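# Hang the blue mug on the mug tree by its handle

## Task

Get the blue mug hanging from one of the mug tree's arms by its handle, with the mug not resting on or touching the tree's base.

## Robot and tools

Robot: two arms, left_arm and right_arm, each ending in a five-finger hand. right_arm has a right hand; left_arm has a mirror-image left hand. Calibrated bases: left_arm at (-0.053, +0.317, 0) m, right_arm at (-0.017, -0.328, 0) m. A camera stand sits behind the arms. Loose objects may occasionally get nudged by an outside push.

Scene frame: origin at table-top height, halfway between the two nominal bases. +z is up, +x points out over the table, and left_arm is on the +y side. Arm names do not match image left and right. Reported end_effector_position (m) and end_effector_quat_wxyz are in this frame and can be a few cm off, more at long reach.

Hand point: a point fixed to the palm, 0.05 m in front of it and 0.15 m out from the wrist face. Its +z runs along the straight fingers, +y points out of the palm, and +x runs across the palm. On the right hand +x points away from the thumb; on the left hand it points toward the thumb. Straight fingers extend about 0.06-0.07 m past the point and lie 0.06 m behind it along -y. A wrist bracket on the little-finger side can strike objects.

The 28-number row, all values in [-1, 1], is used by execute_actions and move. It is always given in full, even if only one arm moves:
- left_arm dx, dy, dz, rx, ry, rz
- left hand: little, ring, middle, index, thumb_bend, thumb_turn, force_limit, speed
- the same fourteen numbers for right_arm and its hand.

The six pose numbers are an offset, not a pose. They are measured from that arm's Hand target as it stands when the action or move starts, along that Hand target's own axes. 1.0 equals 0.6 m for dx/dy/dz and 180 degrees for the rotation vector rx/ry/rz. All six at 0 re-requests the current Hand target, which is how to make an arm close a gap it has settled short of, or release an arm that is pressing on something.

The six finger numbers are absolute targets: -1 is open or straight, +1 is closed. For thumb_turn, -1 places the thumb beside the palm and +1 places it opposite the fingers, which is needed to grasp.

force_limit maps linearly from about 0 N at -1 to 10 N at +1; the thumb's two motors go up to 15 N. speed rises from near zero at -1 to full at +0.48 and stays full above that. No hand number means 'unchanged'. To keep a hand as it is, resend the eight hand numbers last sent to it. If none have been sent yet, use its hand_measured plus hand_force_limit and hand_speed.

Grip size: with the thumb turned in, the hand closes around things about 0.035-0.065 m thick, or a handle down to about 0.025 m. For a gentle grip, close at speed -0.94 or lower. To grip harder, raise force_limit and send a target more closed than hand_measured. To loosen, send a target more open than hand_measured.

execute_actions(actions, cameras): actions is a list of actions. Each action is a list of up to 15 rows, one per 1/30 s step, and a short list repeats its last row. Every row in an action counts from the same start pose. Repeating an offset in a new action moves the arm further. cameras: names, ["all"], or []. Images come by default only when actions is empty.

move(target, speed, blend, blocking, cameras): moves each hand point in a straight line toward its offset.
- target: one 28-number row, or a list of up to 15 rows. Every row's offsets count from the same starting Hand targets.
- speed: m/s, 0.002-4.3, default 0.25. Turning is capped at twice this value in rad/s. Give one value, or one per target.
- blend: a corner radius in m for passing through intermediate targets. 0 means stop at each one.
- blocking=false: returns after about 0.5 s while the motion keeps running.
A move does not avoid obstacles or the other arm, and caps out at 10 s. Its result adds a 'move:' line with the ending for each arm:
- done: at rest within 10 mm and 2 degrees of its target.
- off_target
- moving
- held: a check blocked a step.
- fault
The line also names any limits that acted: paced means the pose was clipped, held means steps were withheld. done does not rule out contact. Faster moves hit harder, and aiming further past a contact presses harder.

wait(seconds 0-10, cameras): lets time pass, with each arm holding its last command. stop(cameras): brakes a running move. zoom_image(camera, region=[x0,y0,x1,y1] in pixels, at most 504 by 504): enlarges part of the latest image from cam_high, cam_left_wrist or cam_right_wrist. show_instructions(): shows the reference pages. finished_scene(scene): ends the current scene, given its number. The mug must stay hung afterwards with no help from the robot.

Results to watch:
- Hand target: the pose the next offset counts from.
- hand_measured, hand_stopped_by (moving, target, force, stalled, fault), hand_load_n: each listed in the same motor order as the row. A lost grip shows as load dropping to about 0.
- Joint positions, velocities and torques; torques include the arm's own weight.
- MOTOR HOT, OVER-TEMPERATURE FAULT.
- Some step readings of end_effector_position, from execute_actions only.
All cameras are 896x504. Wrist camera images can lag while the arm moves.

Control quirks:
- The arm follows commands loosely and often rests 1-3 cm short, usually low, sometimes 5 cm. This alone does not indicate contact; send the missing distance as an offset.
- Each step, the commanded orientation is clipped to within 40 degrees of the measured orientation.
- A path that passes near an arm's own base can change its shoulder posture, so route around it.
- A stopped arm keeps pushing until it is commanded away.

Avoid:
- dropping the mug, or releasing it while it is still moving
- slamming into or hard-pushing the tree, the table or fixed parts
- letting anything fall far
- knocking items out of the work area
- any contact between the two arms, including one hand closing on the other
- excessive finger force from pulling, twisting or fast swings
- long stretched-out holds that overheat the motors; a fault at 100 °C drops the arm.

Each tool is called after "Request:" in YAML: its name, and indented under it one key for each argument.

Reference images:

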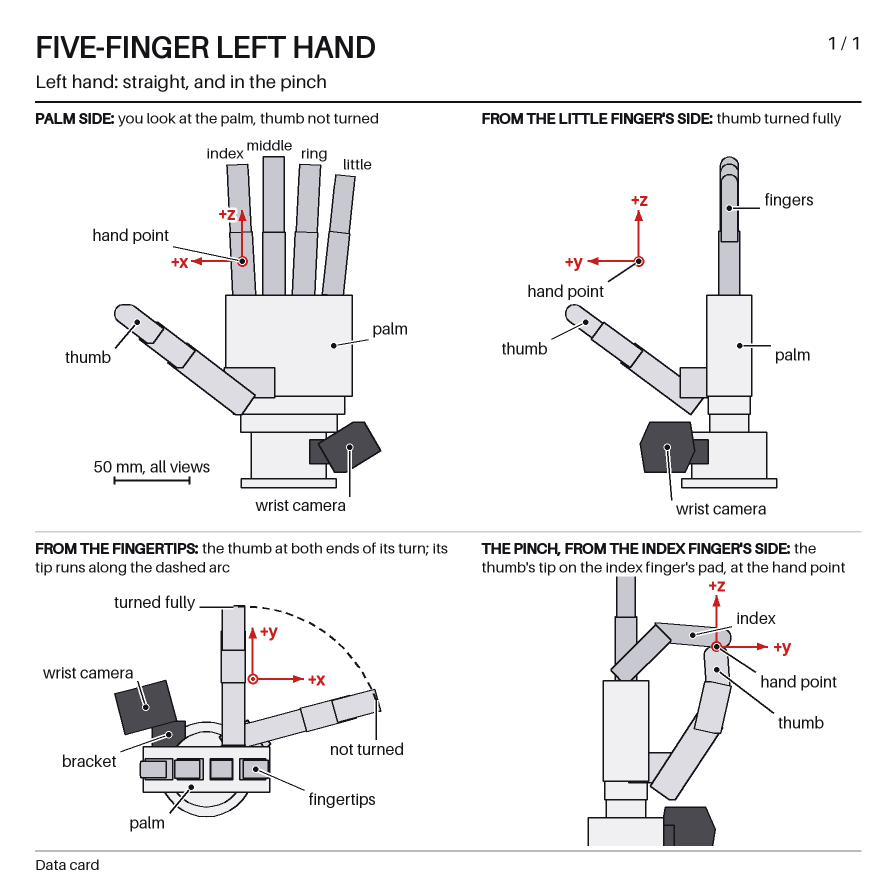

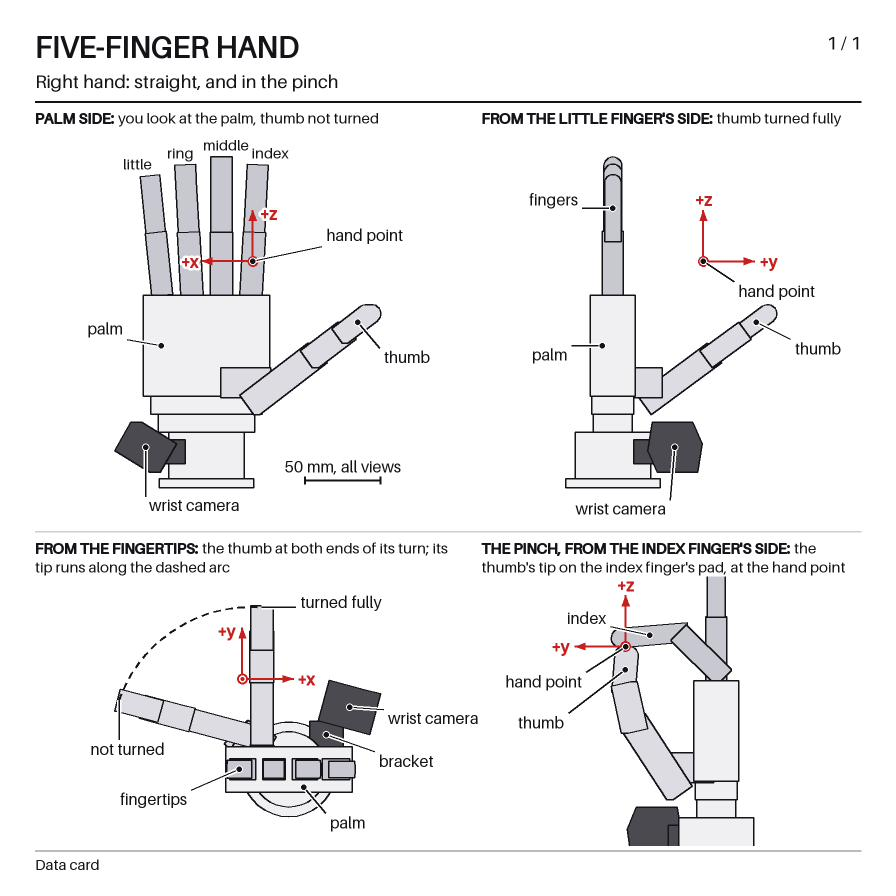

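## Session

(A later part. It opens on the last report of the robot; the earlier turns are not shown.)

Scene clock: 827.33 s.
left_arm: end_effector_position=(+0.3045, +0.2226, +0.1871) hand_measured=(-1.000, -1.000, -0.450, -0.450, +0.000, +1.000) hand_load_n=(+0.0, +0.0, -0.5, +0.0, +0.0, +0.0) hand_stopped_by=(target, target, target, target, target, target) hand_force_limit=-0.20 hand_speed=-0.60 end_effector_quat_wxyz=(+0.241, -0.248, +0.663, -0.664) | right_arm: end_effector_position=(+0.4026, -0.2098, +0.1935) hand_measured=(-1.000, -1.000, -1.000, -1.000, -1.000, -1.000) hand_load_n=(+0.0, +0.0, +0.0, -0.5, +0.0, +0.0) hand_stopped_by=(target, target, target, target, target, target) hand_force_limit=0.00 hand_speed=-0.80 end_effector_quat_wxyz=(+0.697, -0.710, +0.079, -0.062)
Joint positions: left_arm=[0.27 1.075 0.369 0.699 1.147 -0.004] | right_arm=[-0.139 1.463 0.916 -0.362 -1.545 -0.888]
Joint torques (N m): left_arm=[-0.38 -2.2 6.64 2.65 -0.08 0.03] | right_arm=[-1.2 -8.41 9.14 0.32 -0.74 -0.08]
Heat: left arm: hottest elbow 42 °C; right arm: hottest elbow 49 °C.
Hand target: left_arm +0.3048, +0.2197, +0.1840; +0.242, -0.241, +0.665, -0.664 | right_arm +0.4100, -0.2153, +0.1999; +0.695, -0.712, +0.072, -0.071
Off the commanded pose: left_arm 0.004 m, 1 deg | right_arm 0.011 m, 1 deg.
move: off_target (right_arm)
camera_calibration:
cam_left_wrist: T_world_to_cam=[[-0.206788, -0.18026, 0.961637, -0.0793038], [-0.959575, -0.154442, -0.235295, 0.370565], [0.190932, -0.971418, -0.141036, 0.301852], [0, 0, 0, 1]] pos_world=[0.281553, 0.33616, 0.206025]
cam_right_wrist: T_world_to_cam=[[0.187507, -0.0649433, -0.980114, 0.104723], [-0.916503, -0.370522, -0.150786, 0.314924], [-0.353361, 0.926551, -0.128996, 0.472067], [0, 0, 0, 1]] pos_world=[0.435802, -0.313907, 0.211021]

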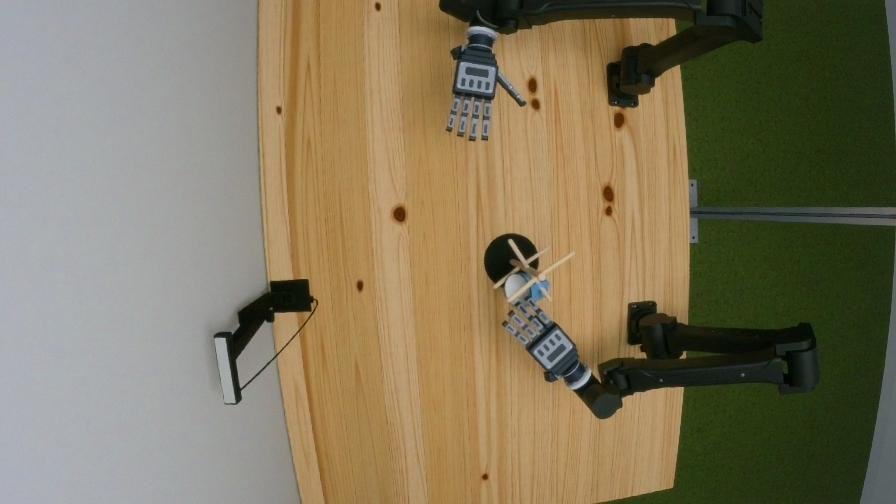

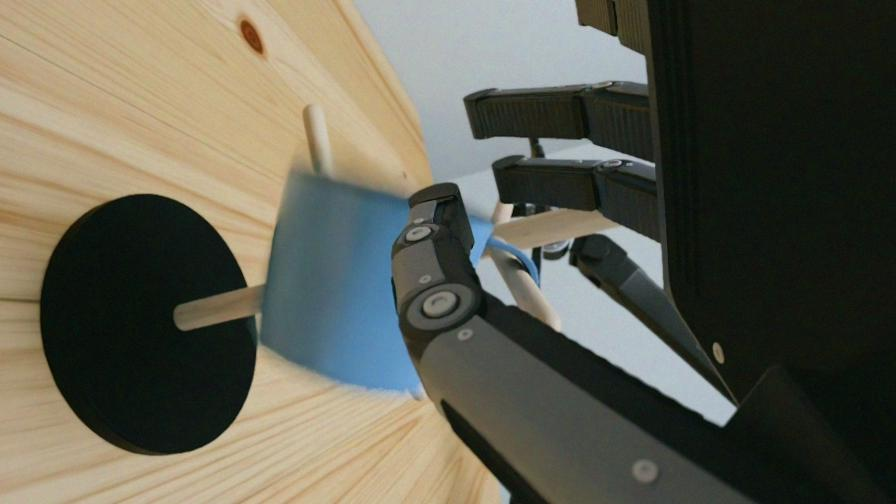

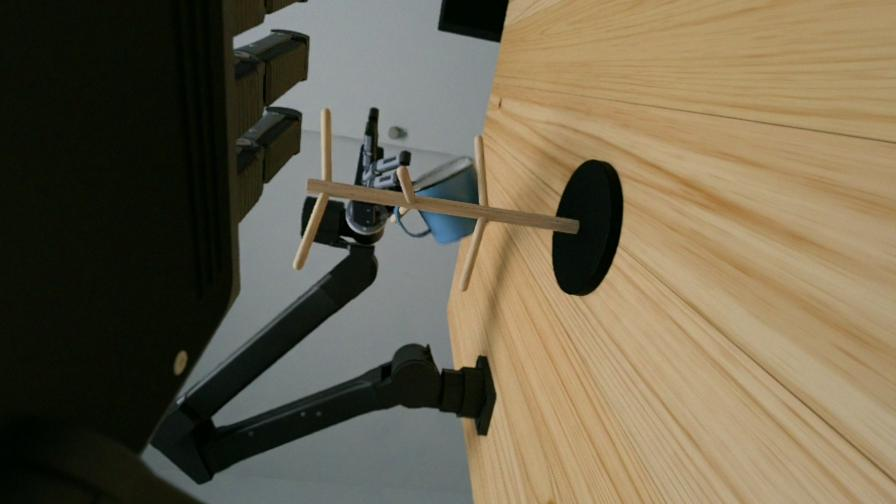

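Request:
move:
  target:
    - [0,0,-0.1,0,0,0,-1,-1,-0.45,-0.45,0,1,-0.2,-0.6,0,0,0,0,0,0,-1,-1,-1,-1,-1,-1,0,-0.8]
    - [-0.08,-0.05,-0.15,0,0,0,-1,-1,-0.45,-0.45,0,1,-0.2,-0.6,0,0,0,0,0,0,-1,-1,-1,-1,-1,-1,0,-0.8]
  speed: 0.1
  blend: 0.02
  cameras: ["cam_high","cam_right_wrist"]

Request:
zoom_image:
  camera: "cam_right_wrist"
  region: [290, 90, 630, 330]

Request:
zoom_image:
  camera: "cam_high"
  region: [480, 220, 600, 340]

Scene clock: 844.50 s.
left_arm: end_effector_position=(+0.2737, +0.3099, +0.2008) hand_measured=(-1.000, -1.000, -0.450, -0.450, +0.000, +1.000) hand_load_n=(+0.0, +0.0, +0.0, +0.0, +0.0, +0.0) hand_stopped_by=(target, target, target, target, target, target) hand_force_limit=-0.20 hand_speed=-0.60 end_effector_quat_wxyz=(+0.237, -0.243, +0.664, -0.666) | right_arm: end_effector_position=(+0.4026, -0.2098, +0.1935) hand_measured=(-1.000, -1.000, -1.000, -1.000, -1.000, -1.000) hand_load_n=(+0.0, +0.0, +0.0, +0.0, +0.0, -0.5) hand_stopped_by=(target, target, target, target, target, target) hand_force_limit=0.00 hand_speed=-0.80 end_effector_quat_wxyz=(+0.697, -0.710, +0.079, -0.062)
Joint positions: left_arm=[0.61 1.083 0.418 0.664 1.5 -0.007] | right_arm=[-0.139 1.463 0.916 -0.362 -1.545 -0.888]
Joint torques (N m): left_arm=[0.62 -2.43 10.17 1.01 0.08 -0.15] | right_arm=[-1.14 -8.35 9.13 0.32 -0.74 -0.09]
Heat: left arm: hottest elbow 42 °C; right arm: hottest elbow 49 °C.
Hand target: left_arm +0.2837, +0.3195, +0.2140; +0.242, -0.242, +0.665, -0.664 | right_arm +0.4100, -0.2153, +0.1999; +0.695, -0.712, +0.072, -0.071
Off the commanded pose: left_arm 0.019 m, 1 deg | right_arm 0.011 m, 1 deg.
move: off_target (left_arm, right_arm)
camera_calibration:
cam_right_wrist: T_world_to_cam=[[0.187507, -0.0649433, -0.980114, 0.104723], [-0.916503, -0.370522, -0.150786, 0.314924], [-0.353361, 0.926551, -0.128996, 0.472067], [0, 0, 0, 1]] pos_world=[0.435802, -0.313907, 0.211021]
Images, in order (width x height): cam_high 896x504, cam_right_wrist 896x504.

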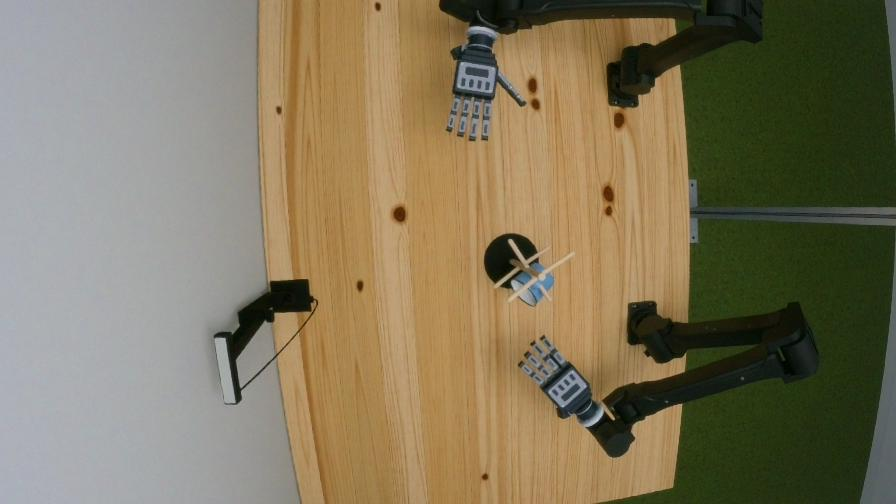

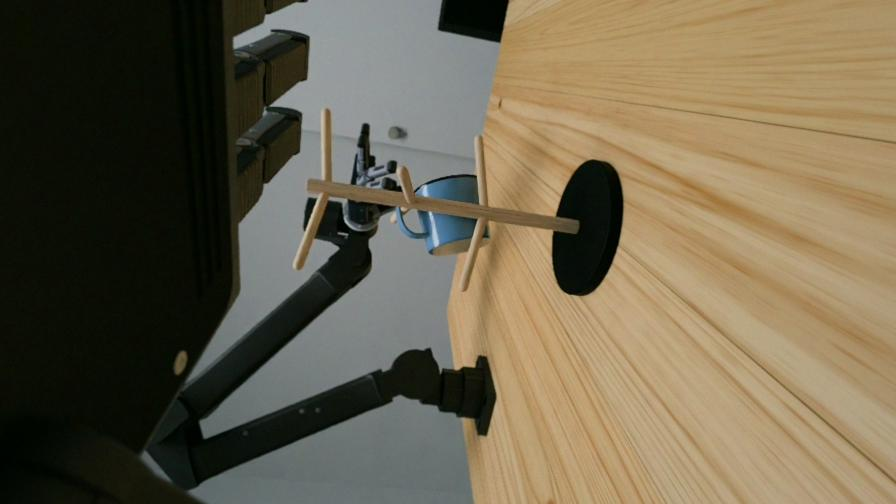

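Scaled by 1.482 from the camera's 896x504 image, which has a finer 1280x720 frame.

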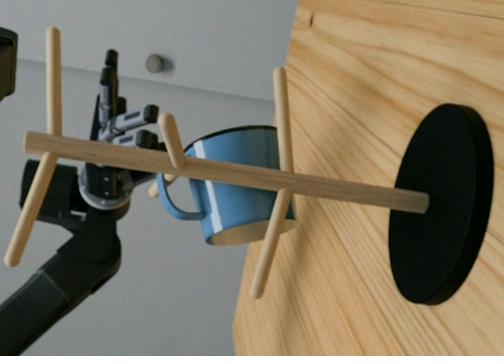

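Scaled by 4.200 from the camera's 896x504 image, which has a finer 1280x720 frame.

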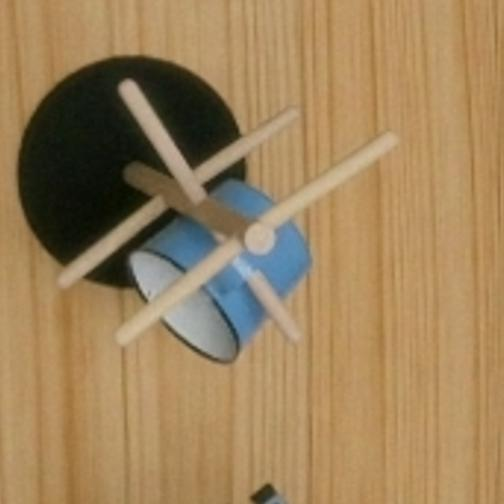

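Request:
wait:
  seconds: 0.5
  cameras: ["cam_high", "cam_right_wrist"]

Scene clock: 849.60 s.
left_arm: end_effector_position=(+0.2737, +0.3099, +0.2008) hand_measured=(-1.000, -1.000, -0.450, -0.450, +0.000, +1.000) hand_load_n=(+0.0, +0.0, +0.0, -0.5, +0.0, +0.0) hand_stopped_by=(target, target, target, target, target, target) hand_force_limit=-0.20 hand_speed=-0.60 end_effector_quat_wxyz=(+0.237, -0.243, +0.664, -0.666) | right_arm: end_effector_position=(+0.4026, -0.2098, +0.1935) hand_measured=(-1.000, -1.000, -1.000, -1.000, -1.000, -1.000) hand_load_n=(+0.0, +0.0, +0.0, +0.0, +0.0, +0.0) hand_stopped_by=(target, target, target, target, target, target) hand_force_limit=0.00 hand_speed=-0.80 end_effector_quat_wxyz=(+0.697, -0.710, +0.079, -0.062)
Joint positions: left_arm=[0.61 1.083 0.418 0.663 1.5 -0.007] | right_arm=[-0.139 1.463 0.916 -0.362 -1.545 -0.888]
Joint torques (N m): left_arm=[0.97 -2.43 10.19 1.06 0.09 -0.16] | right_arm=[-1.26 -8.41 9.14 0.32 -0.74 -0.08]
Heat: left arm: hottest elbow 43 °C; right arm: hottest elbow 49 °C.
Hand target: left_arm +0.2837, +0.3195, +0.2139; +0.242, -0.242, +0.665, -0.664 | right_arm +0.4100, -0.2153, +0.1999; +0.695, -0.712, +0.072, -0.071
Off the commanded pose: left_arm 0.019 m, 1 deg | right_arm 0.011 m, 1 deg.
wait: 0.50 s; at rest from the start
camera_calibration:
cam_right_wrist: T_world_to_cam=[[0.187507, -0.0649433, -0.980114, 0.104723], [-0.916503, -0.370522, -0.150786, 0.314924], [-0.353361, 0.926551, -0.128996, 0.472067], [0, 0, 0, 1]] pos_world=[0.435802, -0.313907, 0.211021]
Images, in order (width x height): cam_high 896x504, cam_right_wrist 896x504.

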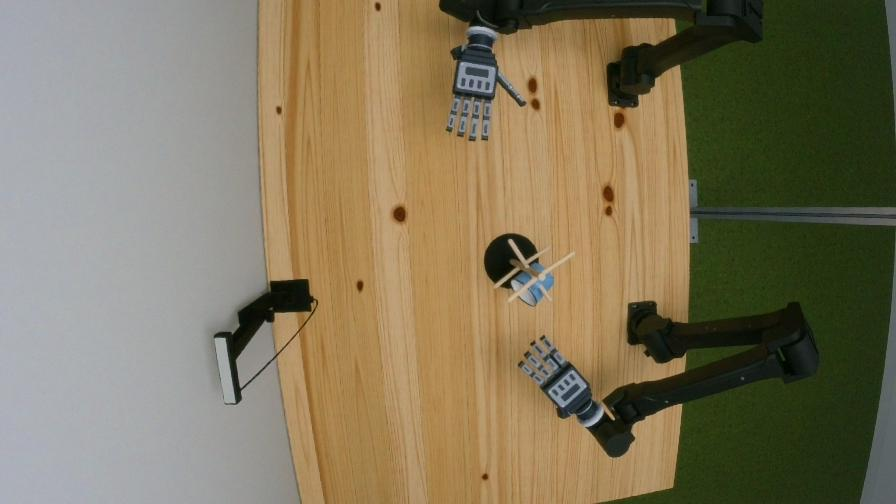

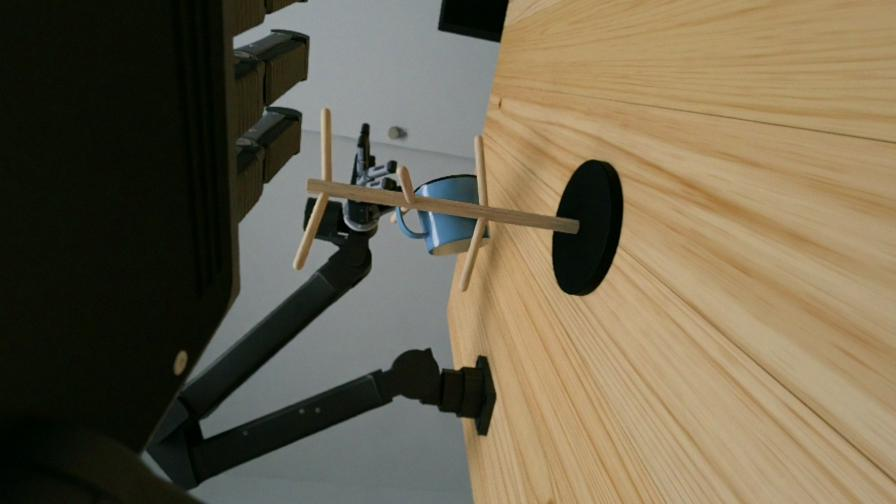

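The mug is at rest, hanging by its handle on the middle peg and clear of the base.

Request:
finished_scene:
  scene: 2

The scene is finished: the task was done.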